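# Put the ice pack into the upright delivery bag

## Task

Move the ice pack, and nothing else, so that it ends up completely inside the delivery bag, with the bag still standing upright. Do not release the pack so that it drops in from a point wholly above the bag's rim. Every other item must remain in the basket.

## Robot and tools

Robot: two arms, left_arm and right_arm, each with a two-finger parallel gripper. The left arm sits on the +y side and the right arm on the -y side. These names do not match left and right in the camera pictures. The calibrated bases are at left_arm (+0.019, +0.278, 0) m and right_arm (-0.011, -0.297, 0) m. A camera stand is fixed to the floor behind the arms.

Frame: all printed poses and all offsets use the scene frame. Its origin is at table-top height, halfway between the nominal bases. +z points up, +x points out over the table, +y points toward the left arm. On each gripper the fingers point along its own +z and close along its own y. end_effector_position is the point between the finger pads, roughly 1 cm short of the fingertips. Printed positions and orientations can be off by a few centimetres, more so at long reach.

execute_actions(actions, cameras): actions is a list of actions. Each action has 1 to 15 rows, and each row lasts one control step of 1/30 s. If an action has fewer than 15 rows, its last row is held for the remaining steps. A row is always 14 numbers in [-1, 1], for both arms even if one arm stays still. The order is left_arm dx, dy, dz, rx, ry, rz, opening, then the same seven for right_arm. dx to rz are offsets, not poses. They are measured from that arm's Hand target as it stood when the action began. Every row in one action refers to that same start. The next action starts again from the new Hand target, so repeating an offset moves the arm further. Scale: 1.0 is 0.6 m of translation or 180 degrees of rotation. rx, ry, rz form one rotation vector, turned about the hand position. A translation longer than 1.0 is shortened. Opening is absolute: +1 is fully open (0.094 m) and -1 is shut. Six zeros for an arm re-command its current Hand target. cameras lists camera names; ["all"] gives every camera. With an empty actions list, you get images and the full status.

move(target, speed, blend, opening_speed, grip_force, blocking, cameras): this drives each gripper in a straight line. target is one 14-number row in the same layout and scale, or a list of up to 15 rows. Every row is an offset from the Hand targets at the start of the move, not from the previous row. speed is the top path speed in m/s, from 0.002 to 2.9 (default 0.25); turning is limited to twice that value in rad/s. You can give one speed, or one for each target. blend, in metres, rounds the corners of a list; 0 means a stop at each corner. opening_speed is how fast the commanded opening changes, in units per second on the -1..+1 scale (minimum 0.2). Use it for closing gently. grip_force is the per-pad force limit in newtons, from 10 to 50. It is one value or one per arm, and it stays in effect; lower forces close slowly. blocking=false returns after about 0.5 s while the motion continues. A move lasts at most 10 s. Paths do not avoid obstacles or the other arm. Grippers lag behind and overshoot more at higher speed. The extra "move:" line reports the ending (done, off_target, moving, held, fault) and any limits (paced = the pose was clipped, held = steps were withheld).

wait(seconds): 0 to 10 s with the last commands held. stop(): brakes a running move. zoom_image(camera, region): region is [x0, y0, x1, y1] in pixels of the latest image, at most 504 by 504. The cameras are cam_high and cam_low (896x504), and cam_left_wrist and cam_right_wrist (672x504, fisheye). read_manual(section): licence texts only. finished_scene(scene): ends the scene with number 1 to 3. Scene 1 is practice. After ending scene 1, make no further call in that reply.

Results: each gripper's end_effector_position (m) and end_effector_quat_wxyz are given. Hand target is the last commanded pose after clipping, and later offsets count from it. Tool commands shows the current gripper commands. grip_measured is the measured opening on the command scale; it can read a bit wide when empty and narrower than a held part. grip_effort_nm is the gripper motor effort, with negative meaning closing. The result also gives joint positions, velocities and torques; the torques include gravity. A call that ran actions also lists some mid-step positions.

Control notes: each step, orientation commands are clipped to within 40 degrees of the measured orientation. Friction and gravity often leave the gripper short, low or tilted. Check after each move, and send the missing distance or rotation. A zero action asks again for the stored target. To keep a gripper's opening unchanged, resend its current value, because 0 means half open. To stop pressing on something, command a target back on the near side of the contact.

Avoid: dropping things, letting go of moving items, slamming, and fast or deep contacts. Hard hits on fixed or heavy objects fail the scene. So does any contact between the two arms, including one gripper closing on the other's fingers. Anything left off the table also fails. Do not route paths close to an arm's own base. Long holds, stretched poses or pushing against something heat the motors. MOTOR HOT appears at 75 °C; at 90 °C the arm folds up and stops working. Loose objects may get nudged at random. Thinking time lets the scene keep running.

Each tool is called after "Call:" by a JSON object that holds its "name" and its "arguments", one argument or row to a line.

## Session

Call:
{"name": "execute_actions", "arguments": {
  "actions": []
}}

Scene clock: 0.00 s.
left_arm: end_effector_position=(+0.3996, +0.1510, +0.1749) grip_measured=+1.000 grip_effort_nm=n/a end_effector_quat_wxyz=(+0.544, +0.089, +0.834, -0.030) | right_arm: end_effector_position=(+0.3058, -0.3633, +0.1338) grip_measured=+1.000 grip_effort_nm=n/a end_effector_quat_wxyz=(+0.549, +0.077, +0.831, +0.037)
Joint positions: left_arm=[-0.435 1.273 0.672 0.169 -0.239 -0.057 0.094] | right_arm=[-0.383 0.961 0.327 0.204 -0.327 0.014 0.094]
Joint velocities: within noise
Joint torques (N m): no reading
Heat: left arm: 33 °C; right arm: 36 °C.
Hand target: left_arm +0.4000, +0.1508, +0.1777; +0.545, +0.089, +0.833, -0.031 | right_arm +0.3073, -0.3639, +0.1382; +0.553, +0.075, +0.829, +0.036
Tool commands: left_gripper/opening=+1.0 right_gripper/opening=+1.0
camera_calibration:
cam_left_wrist: T_world_to_cam=[[-0.245476, -0.967116, -0.0665417, 0.249336], [-0.930311, 0.254318, -0.264279, 0.379257], [0.272512, -0.00296981, -0.962148, 0.177146], [0, 0, 0, 1]] pos_world=[0.365759, 0.145211, 0.287261]
cam_right_wrist: T_world_to_cam=[[-0.15571, -0.975547, -0.155118, -0.294287], [-0.947068, 0.192067, -0.25724, 0.392525], [0.280742, 0.106853, -0.953817, 0.201348], [0, 0, 0, 1]] pos_world=[0.269398, -0.383996, 0.247372]

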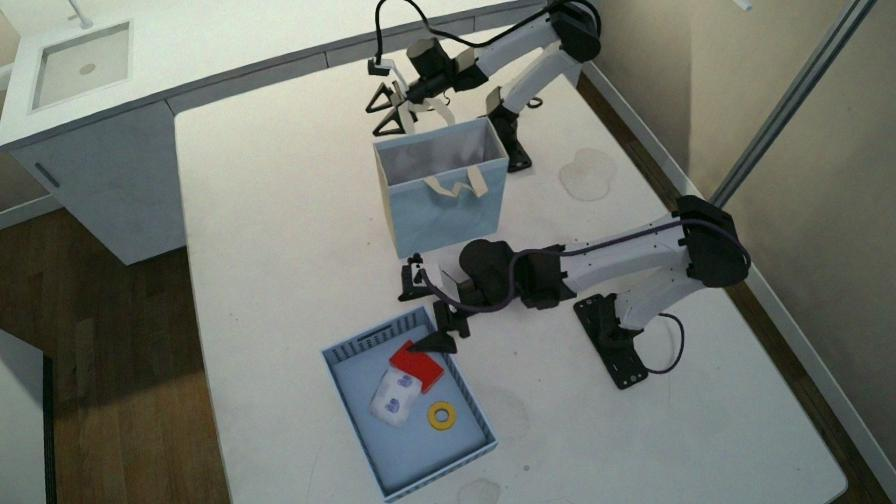

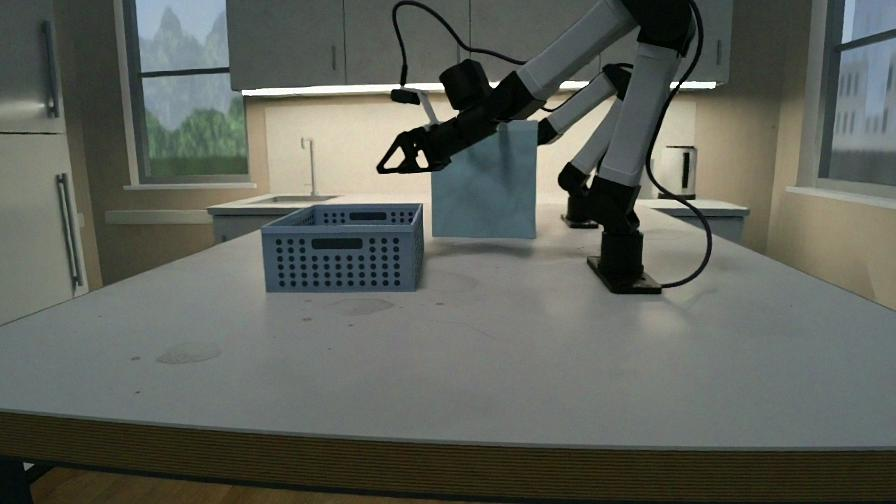

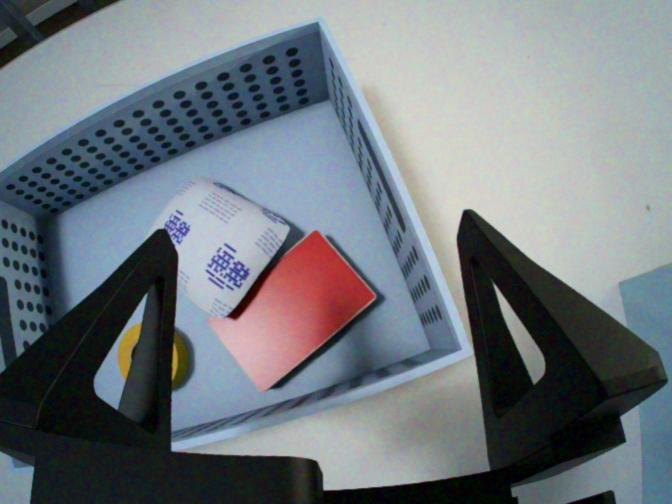

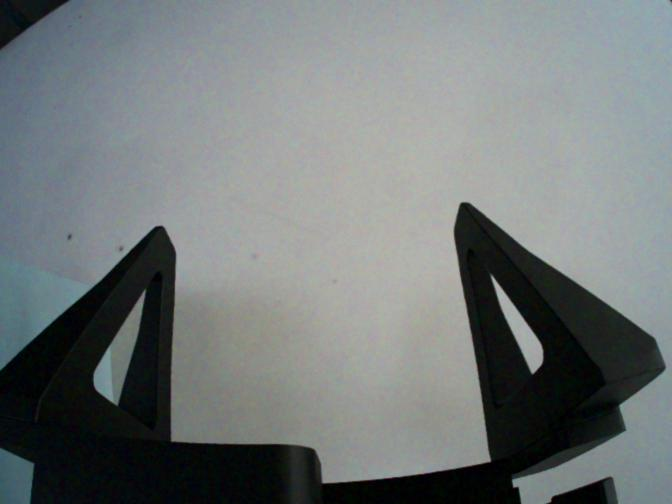

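Call:
{"name": "zoom_image", "arguments": {
  "camera": "cam_high",
  "region": [310, 290, 510, 504]
}}

Call:
{"name": "zoom_image", "arguments": {
  "camera": "cam_left_wrist",
  "region": [100, 120, 400, 400]
}}

Call:
{"name": "zoom_image", "arguments": {
  "camera": "cam_high",
  "region": [350, 90, 550, 270]
}}

Scaled by 2.355 from the camera's 896x504 image, which has a finer 1280x720 frame.

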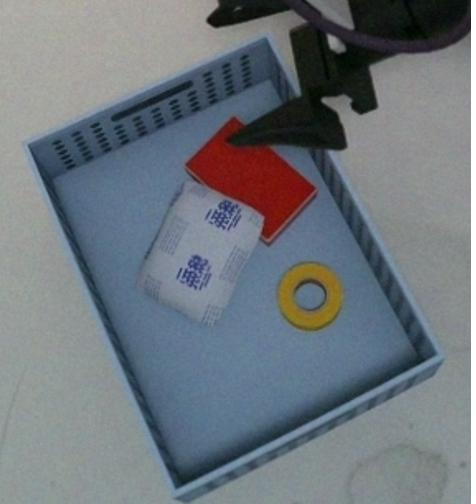

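Scaled by 1.680 from the camera's 672x504 image, which has a finer 960x720 frame.

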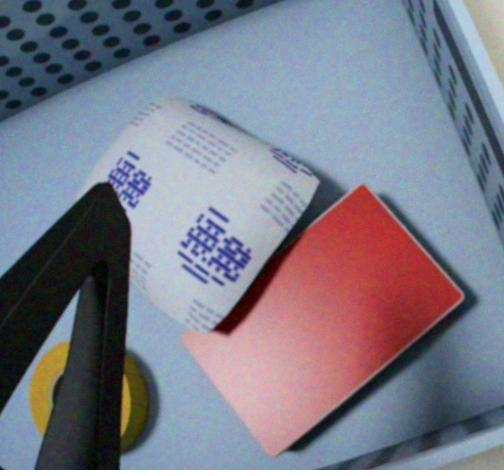

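Scaled by 2.520 from the camera's 896x504 image, which has a finer 1280x720 frame.

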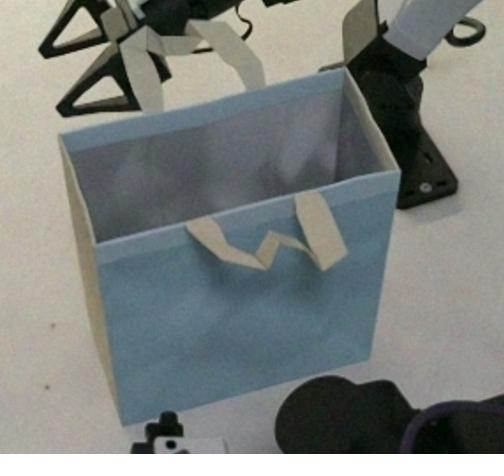

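Call:
{"name": "move", "arguments": {
  "target": [
    [0.108,0.108,-0.083,-0.0725,0.189,0.257,1,0,0,0,0,0,0,1],
    [0.1283,0.1267,-0.193,-0.0853,0.2226,0.3023,1,0,0,0,0,0,0,1]
  ],
  "speed": 0.5,
  "blend": [0.03,0],
  "cameras": ["cam_left_wrist","cam_high"]
}}

Scene clock: 13.37 s.
left_arm: end_effector_position=(+0.4770, +0.2291, +0.0631) grip_measured=+1.000 grip_effort_nm=0.02 end_effector_quat_wxyz=(+0.209, -0.372, +0.900, +0.089) | right_arm: end_effector_position=(+0.3058, -0.3633, +0.1338) grip_measured=+1.000 grip_effort_nm=-0.02 end_effector_quat_wxyz=(+0.549, +0.077, +0.831, +0.037)
Joint positions: left_arm=[-0.262 2.097 1.653 -0.885 -0.394 -0.985 0.094] | right_arm=[-0.383 0.961 0.327 0.204 -0.327 0.014 0.094]
Joint torques (N m): left_arm=[0.85 -10.15 8.09 0.61 -0.33 -0.02] | right_arm=[0.09 -2.44 6.84 2.25 -0.12 -0.1]
Heat: left arm: 38 °C; right arm: 37 °C.
Hand target: left_arm +0.4770, +0.2267, +0.0618; +0.200, -0.377, +0.900, +0.084 | right_arm +0.3073, -0.3639, +0.1382; +0.553, +0.075, +0.829, +0.036
Off the commanded pose: left_arm 0.003 m, 1 deg | right_arm 0.005 m, 1 deg.
move: done
camera_calibration:
cam_left_wrist: T_world_to_cam=[[0.659979, -0.750969, 0.0217744, -0.150623], [-0.691808, -0.596173, 0.407406, 0.440516], [-0.292968, -0.283943, -0.912987, 0.379824], [0, 0, 0, 1]] pos_world=[0.515436, 0.257359, 0.170585]
Images, in order (width x height): cam_high 896x504, cam_left_wrist 672x504.

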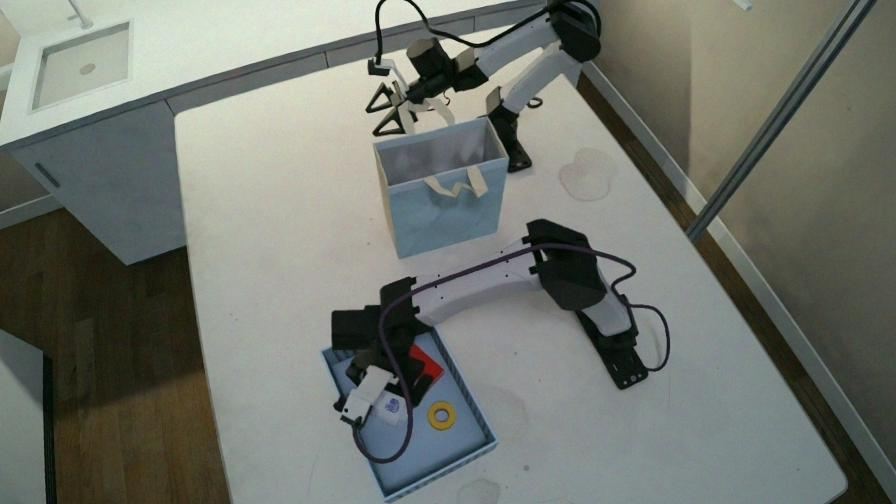

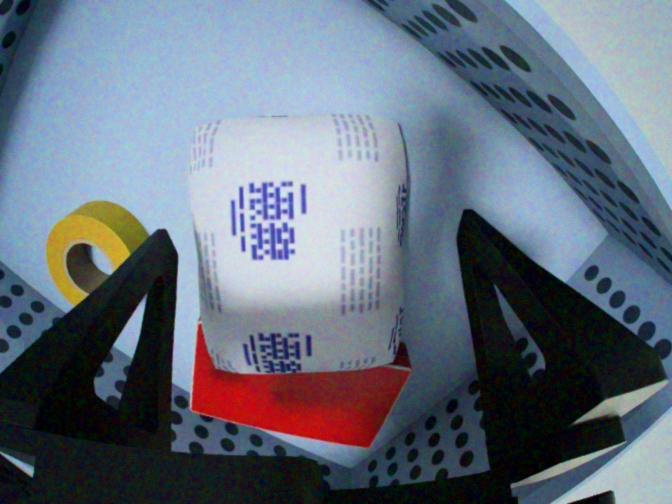

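Call:
{"name": "move", "arguments": {
  "target": [
    [-0.0075,0.0065,-0.068,0,0,0,1,0,0,0,0,0,0,1],
    [-0.0075,0.0065,-0.068,0,0,0,0.1,0,0,0,0,0,0,1],
    [-0.0075,0.0065,0.06,0,0,0,0.1,0,0,0,0,0,0,1]
  ],
  "speed": 0.2,
  "opening_speed": 1.2,
  "grip_force": [25,50],
  "cameras": ["cam_left_wrist"]
}}

Scene clock: 25.20 s.
left_arm: end_effector_position=(+0.4691, +0.2307, +0.0761) grip_measured=+0.207 grip_effort_nm=-0.55 end_effector_quat_wxyz=(+0.185, -0.369, +0.905, +0.101) | right_arm: end_effector_position=(+0.3058, -0.3633, +0.1338) grip_measured=+1.000 grip_effort_nm=-0.02 end_effector_quat_wxyz=(+0.549, +0.077, +0.831, +0.037)
Joint positions: left_arm=[-0.259 2.103 1.728 -1.007 -0.384 -0.986 0.057] | right_arm=[-0.383 0.961 0.327 0.204 -0.327 0.014 0.094]
Joint torques (N m): left_arm=[1.17 -14.06 8.32 0.56 -0.4 0.04] | right_arm=[-0.01 -2.44 6.9 2.27 -0.09 -0.07]
Heat: left arm: 39 °C; right arm: 39 °C.
Hand target: left_arm +0.4725, +0.2307, +0.0979; +0.200, -0.377, +0.900, +0.084 | right_arm +0.3073, -0.3639, +0.1382; +0.553, +0.075, +0.829, +0.036
Off the commanded pose: left_arm 0.022 m, 3 deg | right_arm 0.005 m, 1 deg.
grip_force (N): 25, 50
move: off_target (left_arm); target 2's new opening was sent with left_arm's hand 0.012 m and 1 deg from that target
camera_calibration:
cam_left_wrist: T_world_to_cam=[[0.660809, -0.750361, -0.0170315, -0.142098], [-0.668137, -0.598433, 0.44212, 0.417489], [-0.341942, -0.280778, -0.896794, 0.41085], [0, 0, 0, 1]] pos_world=[0.513326, 0.258572, 0.181448]
Images, in order (width x height): cam_left_wrist 672x504.

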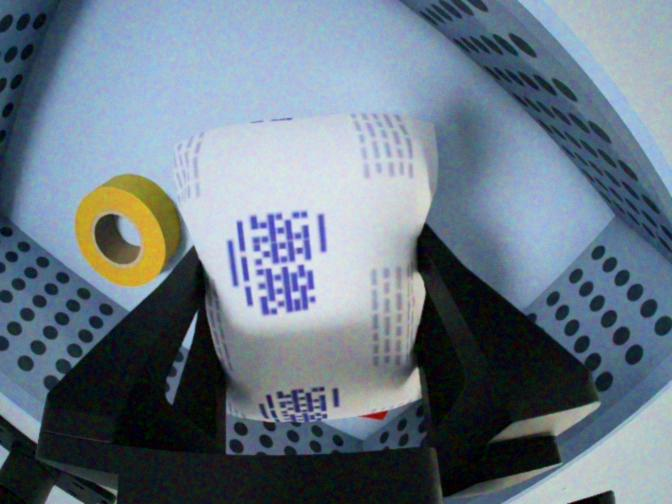

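Call:
{"name": "move", "arguments": {
  "target": [
    [-0.114,-0.285,0.417,0.06,-0.1084,-0.181,0.1,0,0,0,0,0,0,1],
    [-0.354,-0.581,0.423,0.0323,-0.1555,-0.3677,0.1,0,0,0,0,0,0,1]
  ],
  "speed": 0.35,
  "blend": [0.08,0],
  "cameras": ["all"]
}}

Scene clock: 29.07 s.
left_arm: end_effector_position=(+0.2539, -0.1130, +0.3457) grip_measured=+0.207 grip_effort_nm=-0.55 end_effector_quat_wxyz=(+0.416, +0.177, +0.889, -0.079) | right_arm: end_effector_position=(+0.3058, -0.3633, +0.1338) grip_measured=+1.000 grip_effort_nm=-0.02 end_effector_quat_wxyz=(+0.549, +0.077, +0.831, +0.037)
Joint positions: left_arm=[-1.266 1.94 2.368 -1.343 -0.627 -0.642 0.057] | right_arm=[-0.383 0.961 0.327 0.204 -0.327 0.014 0.094]
Joint torques (N m): left_arm=[1.06 -8.38 7.23 1.72 -0.74 0.24] | right_arm=[0.1 -2.36 6.91 2.27 -0.12 -0.06]
Heat: left arm: 40 °C; right arm: 39 °C.
Hand target: left_arm +0.2601, -0.1179, +0.3517; +0.430, +0.171, +0.882, -0.083 | right_arm +0.3073, -0.3639, +0.1382; +0.553, +0.075, +0.829, +0.036
Off the commanded pose: left_arm 0.010 m, 2 deg | right_arm 0.005 m, 1 deg.
grip_force (N): 25, 50
move: done
camera_calibration:
cam_left_wrist: T_world_to_cam=[[-0.442313, -0.896827, -0.00783682, 0.00710138], [-0.89686, 0.442281, 0.00552669, 0.275446], [-0.0014904, 0.00947305, -0.999954, 0.464476], [0, 0, 0, 1]] pos_world=[0.25087, -0.119856, 0.462988]
cam_right_wrist: T_world_to_cam=[[-0.15571, -0.975547, -0.155118, -0.294287], [-0.947068, 0.192067, -0.25724, 0.392525], [0.280742, 0.106853, -0.953817, 0.201348], [0, 0, 0, 1]] pos_world=[0.269398, -0.383996, 0.247372]

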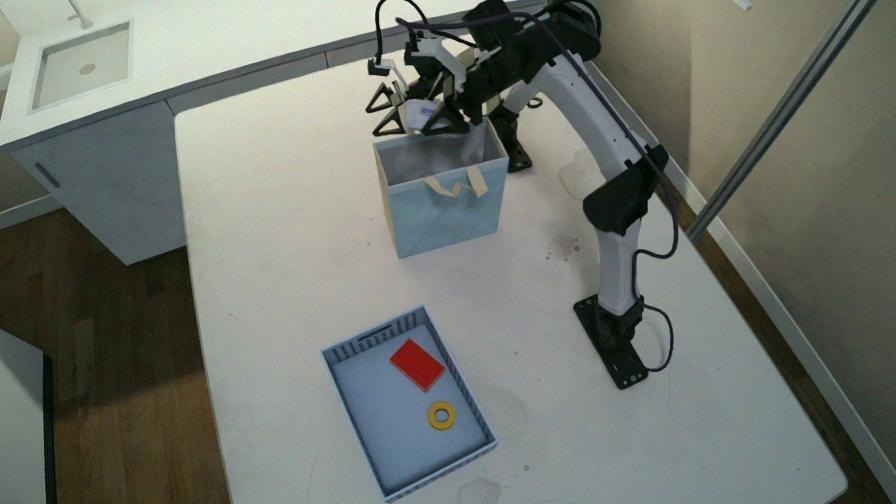

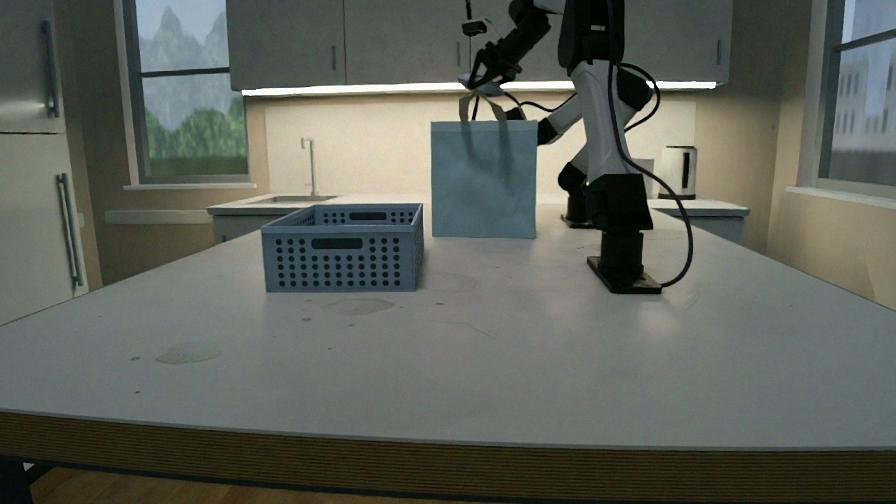

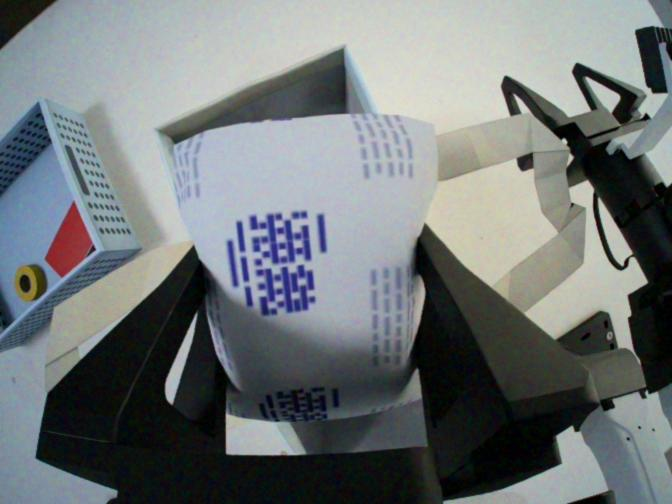

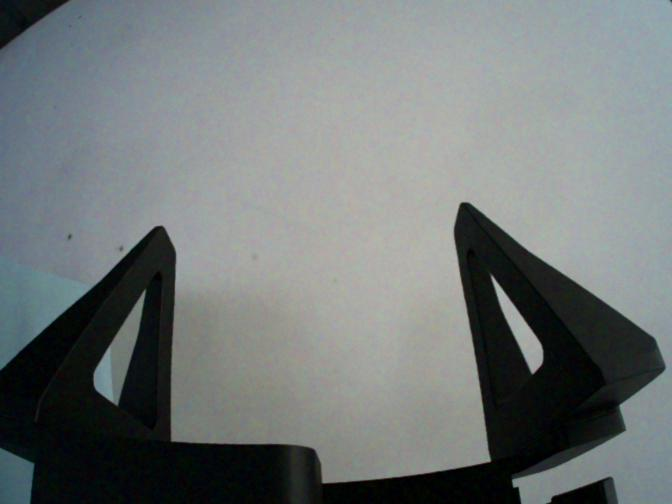

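Call:
{"name": "move", "arguments": {
  "target": [-0.01,0.008,-0.2095,0.0178,0.0702,0.0858,0.1,0,0,0,0,0,0,1],
  "speed": 0.15,
  "cameras": ["cam_left_wrist","cam_high","cam_low"]
}}

Scene clock: 33.90 s.
left_arm: end_effector_position=(+0.2511, -0.1106, +0.2320) grip_measured=+0.207 grip_effort_nm=-0.55 end_effector_quat_wxyz=(+0.337, +0.062, +0.939, -0.017) | right_arm: end_effector_position=(+0.3058, -0.3633, +0.1338) grip_measured=+1.000 grip_effort_nm=-0.02 end_effector_quat_wxyz=(+0.549, +0.077, +0.831, +0.037)
Joint positions: left_arm=[-1.266 2.013 2.114 -1.339 -0.614 -1.017 0.057] | right_arm=[-0.383 0.961 0.327 0.204 -0.327 0.014 0.094]
Joint torques (N m): left_arm=[1.24 -9.28 6.16 1.06 -0.57 -0.04] | right_arm=[0.01 -2.48 6.94 2.29 -0.1 -0.08]
Heat: left arm: 41 °C; right arm: 39 °C.
Hand target: left_arm +0.2541, -0.1131, +0.2260; +0.333, +0.053, +0.941, -0.019 | right_arm +0.3073, -0.3639, +0.1382; +0.553, +0.075, +0.829, +0.036
Off the commanded pose: left_arm 0.007 m, 1 deg | right_arm 0.005 m, 1 deg.
grip_force (N): 25, 50
move: done
camera_calibration:
cam_left_wrist: T_world_to_cam=[[-0.195123, -0.980774, 0.00302575, -0.0666874], [-0.962624, 0.192101, 0.190923, 0.218336], [-0.187833, 0.0343407, -0.9816, 0.39599], [0, 0, 0, 1]] pos_world=[0.271544, -0.120946, 0.34722]
Images, in order (width x height): cam_high 896x504, cam_low 896x504, cam_left_wrist 672x504.

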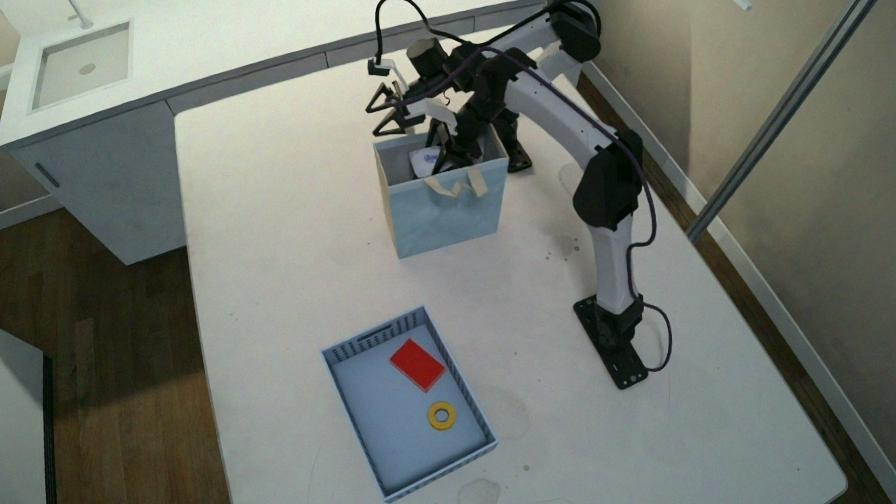

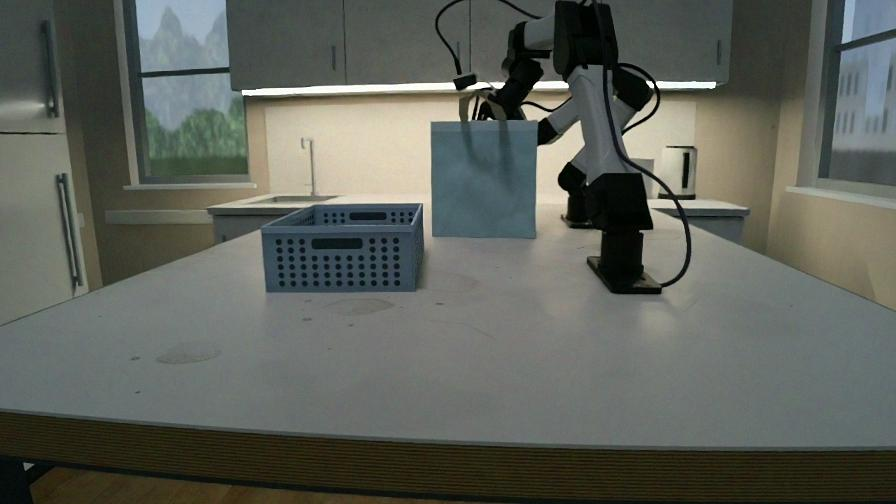

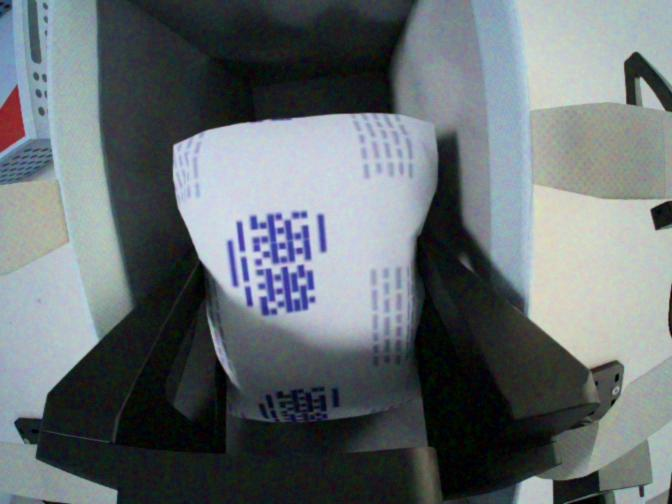

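Call:
{"name": "move", "arguments": {
  "target": [
    [0,0.005,-0.013,0,0,0,0.1,0,0,0,0,0,0,1],
    [0,0.005,-0.013,0,0,0,0.45,0,0,0,0,0,0,1]
  ],
  "speed": 0.1,
  "opening_speed": 1.0,
  "cameras": ["cam_left_wrist"]
}}

Scene clock: 37.23 s.
left_arm: end_effector_position=(+0.2514, -0.1090, +0.2142) grip_measured=+0.450 grip_effort_nm=0.02 end_effector_quat_wxyz=(+0.331, +0.065, +0.941, -0.004) | right_arm: end_effector_position=(+0.3058, -0.3633, +0.1338) grip_measured=+1.000 grip_effort_nm=-0.02 end_effector_quat_wxyz=(+0.549, +0.077, +0.831, +0.037)
Joint positions: left_arm=[-1.264 2.013 2.049 -1.305 -0.613 -1.018 0.068] | right_arm=[-0.383 0.961 0.327 0.204 -0.327 0.014 0.094]
Joint torques (N m): left_arm=[1.26 -11.38 5.89 1.11 -0.58 -0.01] | right_arm=[0.09 -2.48 6.87 2.25 -0.1 -0.09]
Heat: left arm: 42 °C; right arm: 40 °C.
Hand target: left_arm +0.2541, -0.1101, +0.2182; +0.333, +0.053, +0.941, -0.019 | right_arm +0.3073, -0.3639, +0.1382; +0.553, +0.075, +0.829, +0.036
Off the commanded pose: left_arm 0.005 m, 2 deg | right_arm 0.005 m, 1 deg.
grip_force (N): 25, 50
move: done
camera_calibration:
cam_left_wrist: T_world_to_cam=[[-0.192716, -0.981003, -0.02221, -0.0602667], [-0.961018, 0.184121, 0.20626, 0.217169], [-0.198253, 0.0610939, -0.978245, 0.3834], [0, 0, 0, 1]] pos_world=[0.273099, -0.122531, 0.328927]
Images, in order (width x height): cam_left_wrist 672x504.

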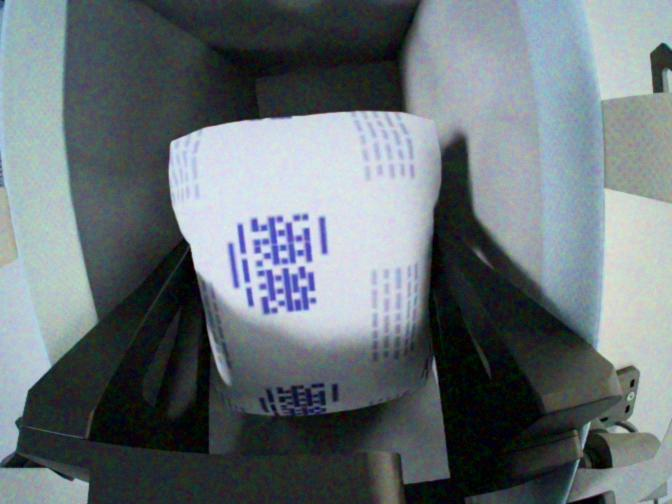

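Call:
{"name": "move", "arguments": {
  "target": [
    [0,0,0.022,0,0,0,0.45,0,0,0,0,0,0,1],
    [0,0,0.022,0,0,0,0.62,0,0,0,0,0,0,1]
  ],
  "speed": 0.08,
  "opening_speed": 0.6,
  "cameras": ["cam_left_wrist","cam_high"]
}}

Scene clock: 39.70 s.
left_arm: end_effector_position=(+0.2519, -0.1108, +0.2288) grip_measured=+0.618 grip_effort_nm=0.12 end_effector_quat_wxyz=(+0.335, +0.061, +0.940, -0.017) | right_arm: end_effector_position=(+0.3058, -0.3633, +0.1338) grip_measured=+1.000 grip_effort_nm=-0.02 end_effector_quat_wxyz=(+0.549, +0.077, +0.831, +0.037)
Joint positions: left_arm=[-1.264 2.013 2.102 -1.329 -0.612 -1.018 0.076] | right_arm=[-0.383 0.961 0.327 0.204 -0.327 0.014 0.094]
Joint torques (N m): left_arm=[1.25 -9.87 8.18 0.8 -0.58 0] | right_arm=[0.05 -2.35 6.97 2.27 -0.1 -0.08]
Heat: left arm: 43 °C; right arm: 40 °C.
Hand target: left_arm +0.2541, -0.1101, +0.2315; +0.333, +0.053, +0.941, -0.019 | right_arm +0.3073, -0.3639, +0.1382; +0.553, +0.075, +0.829, +0.036
Off the commanded pose: left_arm 0.003 m, 1 deg | right_arm 0.005 m, 1 deg.
grip_force (N): 25, 50
move: done
camera_calibration:
cam_left_wrist: T_world_to_cam=[[-0.19291, -0.981212, 0.00277547, -0.0672308], [-0.962594, 0.189797, 0.193365, 0.218907], [-0.190259, 0.0346304, -0.981123, 0.393595], [0, 0, 0, 1]] pos_world=[0.272634, -0.121146, 0.344023]
Images, in order (width x height): cam_high 896x504, cam_left_wrist 672x504.

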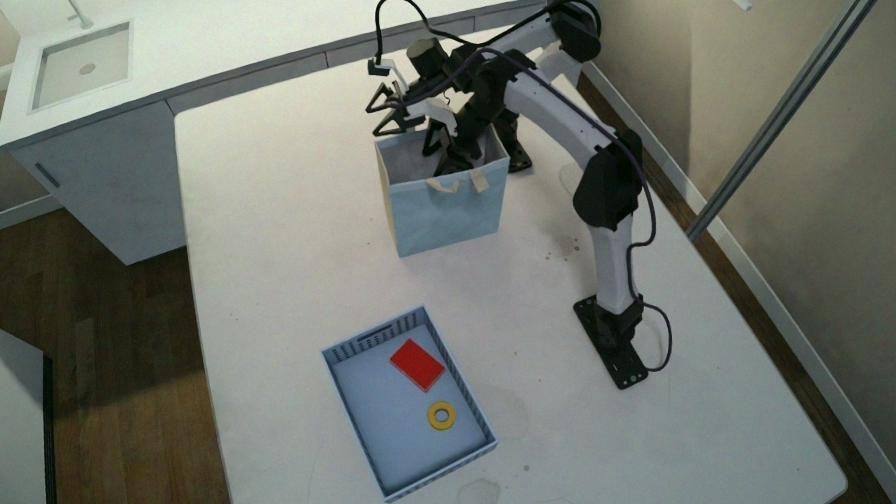

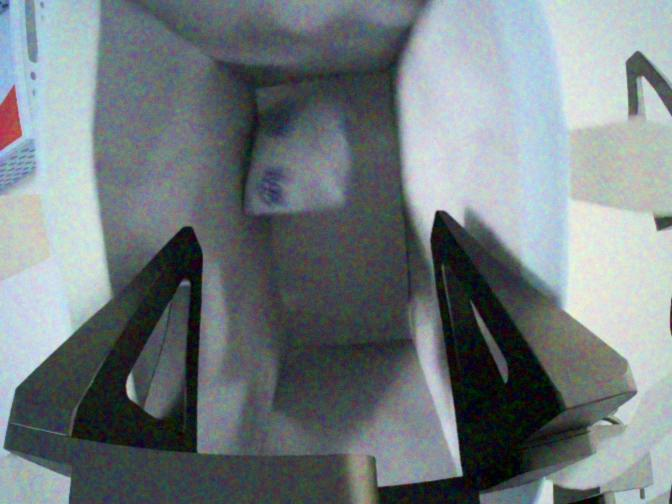

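Call:
{"name": "move", "arguments": {
  "target": [0.01,-0.008,0.2,-0.0178,-0.0702,-0.0858,0.5,0,0,0,0,0,0,1],
  "speed": 0.3,
  "cameras": ["cam_left_wrist","cam_low"]
}}

Scene clock: 41.57 s.
left_arm: end_effector_position=(+0.2581, -0.1175, +0.3393) grip_measured=+0.502 grip_effort_nm=-0.08 end_effector_quat_wxyz=(+0.420, +0.175, +0.887, -0.075) | right_arm: end_effector_position=(+0.3058, -0.3633, +0.1338) grip_measured=+1.000 grip_effort_nm=-0.02 end_effector_quat_wxyz=(+0.549, +0.077, +0.831, +0.037)
Joint positions: left_arm=[-1.264 1.944 2.337 -1.307 -0.638 -0.639 0.071] | right_arm=[-0.383 0.961 0.327 0.204 -0.327 0.014 0.094]
Joint torques (N m): left_arm=[1.07 -10.36 7.34 1.52 -0.61 0.27] | right_arm=[-0.09 -2.37 6.91 2.26 -0.1 -0.05]
Heat: left arm: 43 °C; right arm: 40 °C.
Hand target: left_arm +0.2601, -0.1150, +0.3513; +0.430, +0.172, +0.882, -0.083 | right_arm +0.3073, -0.3639, +0.1382; +0.553, +0.075, +0.829, +0.036
Off the commanded pose: left_arm 0.013 m, 2 deg | right_arm 0.005 m, 1 deg.
grip_force (N): 25, 50
move: off_target (left_arm)
camera_calibration:
cam_left_wrist: T_world_to_cam=[[-0.43602, -0.8998, -0.0157065, 0.00559478], [-0.899901, 0.436092, -0.00132259, 0.283633], [0.00803956, 0.0135577, -0.999876, 0.456177], [0, 0, 0, 1]] pos_world=[0.254014, -0.124841, 0.456583]
Images, in order (width x height): cam_low 896x504, cam_left_wrist 672x504.

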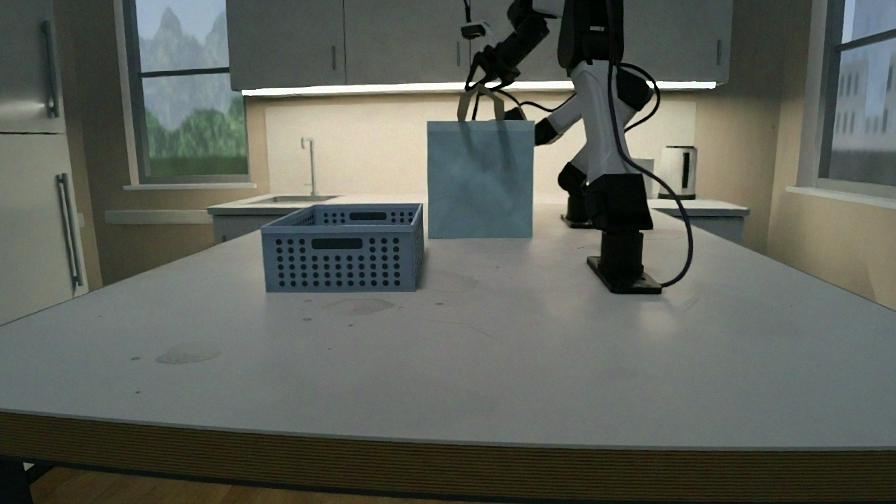

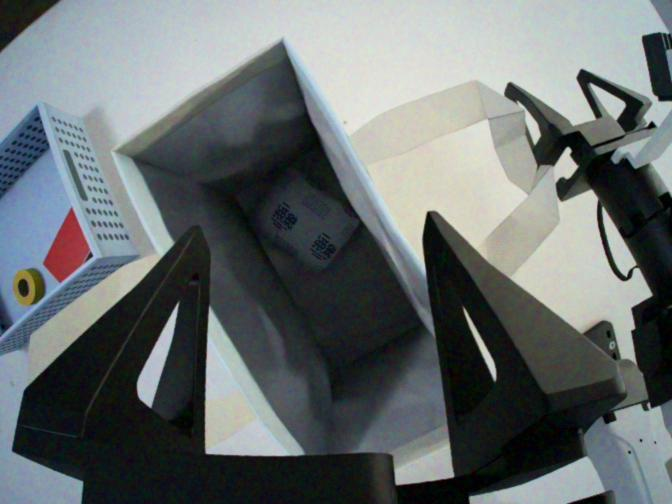

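Call:
{"name": "finished_scene", "arguments": {
  "scene": 2
}}

The scene is finished: the task was done.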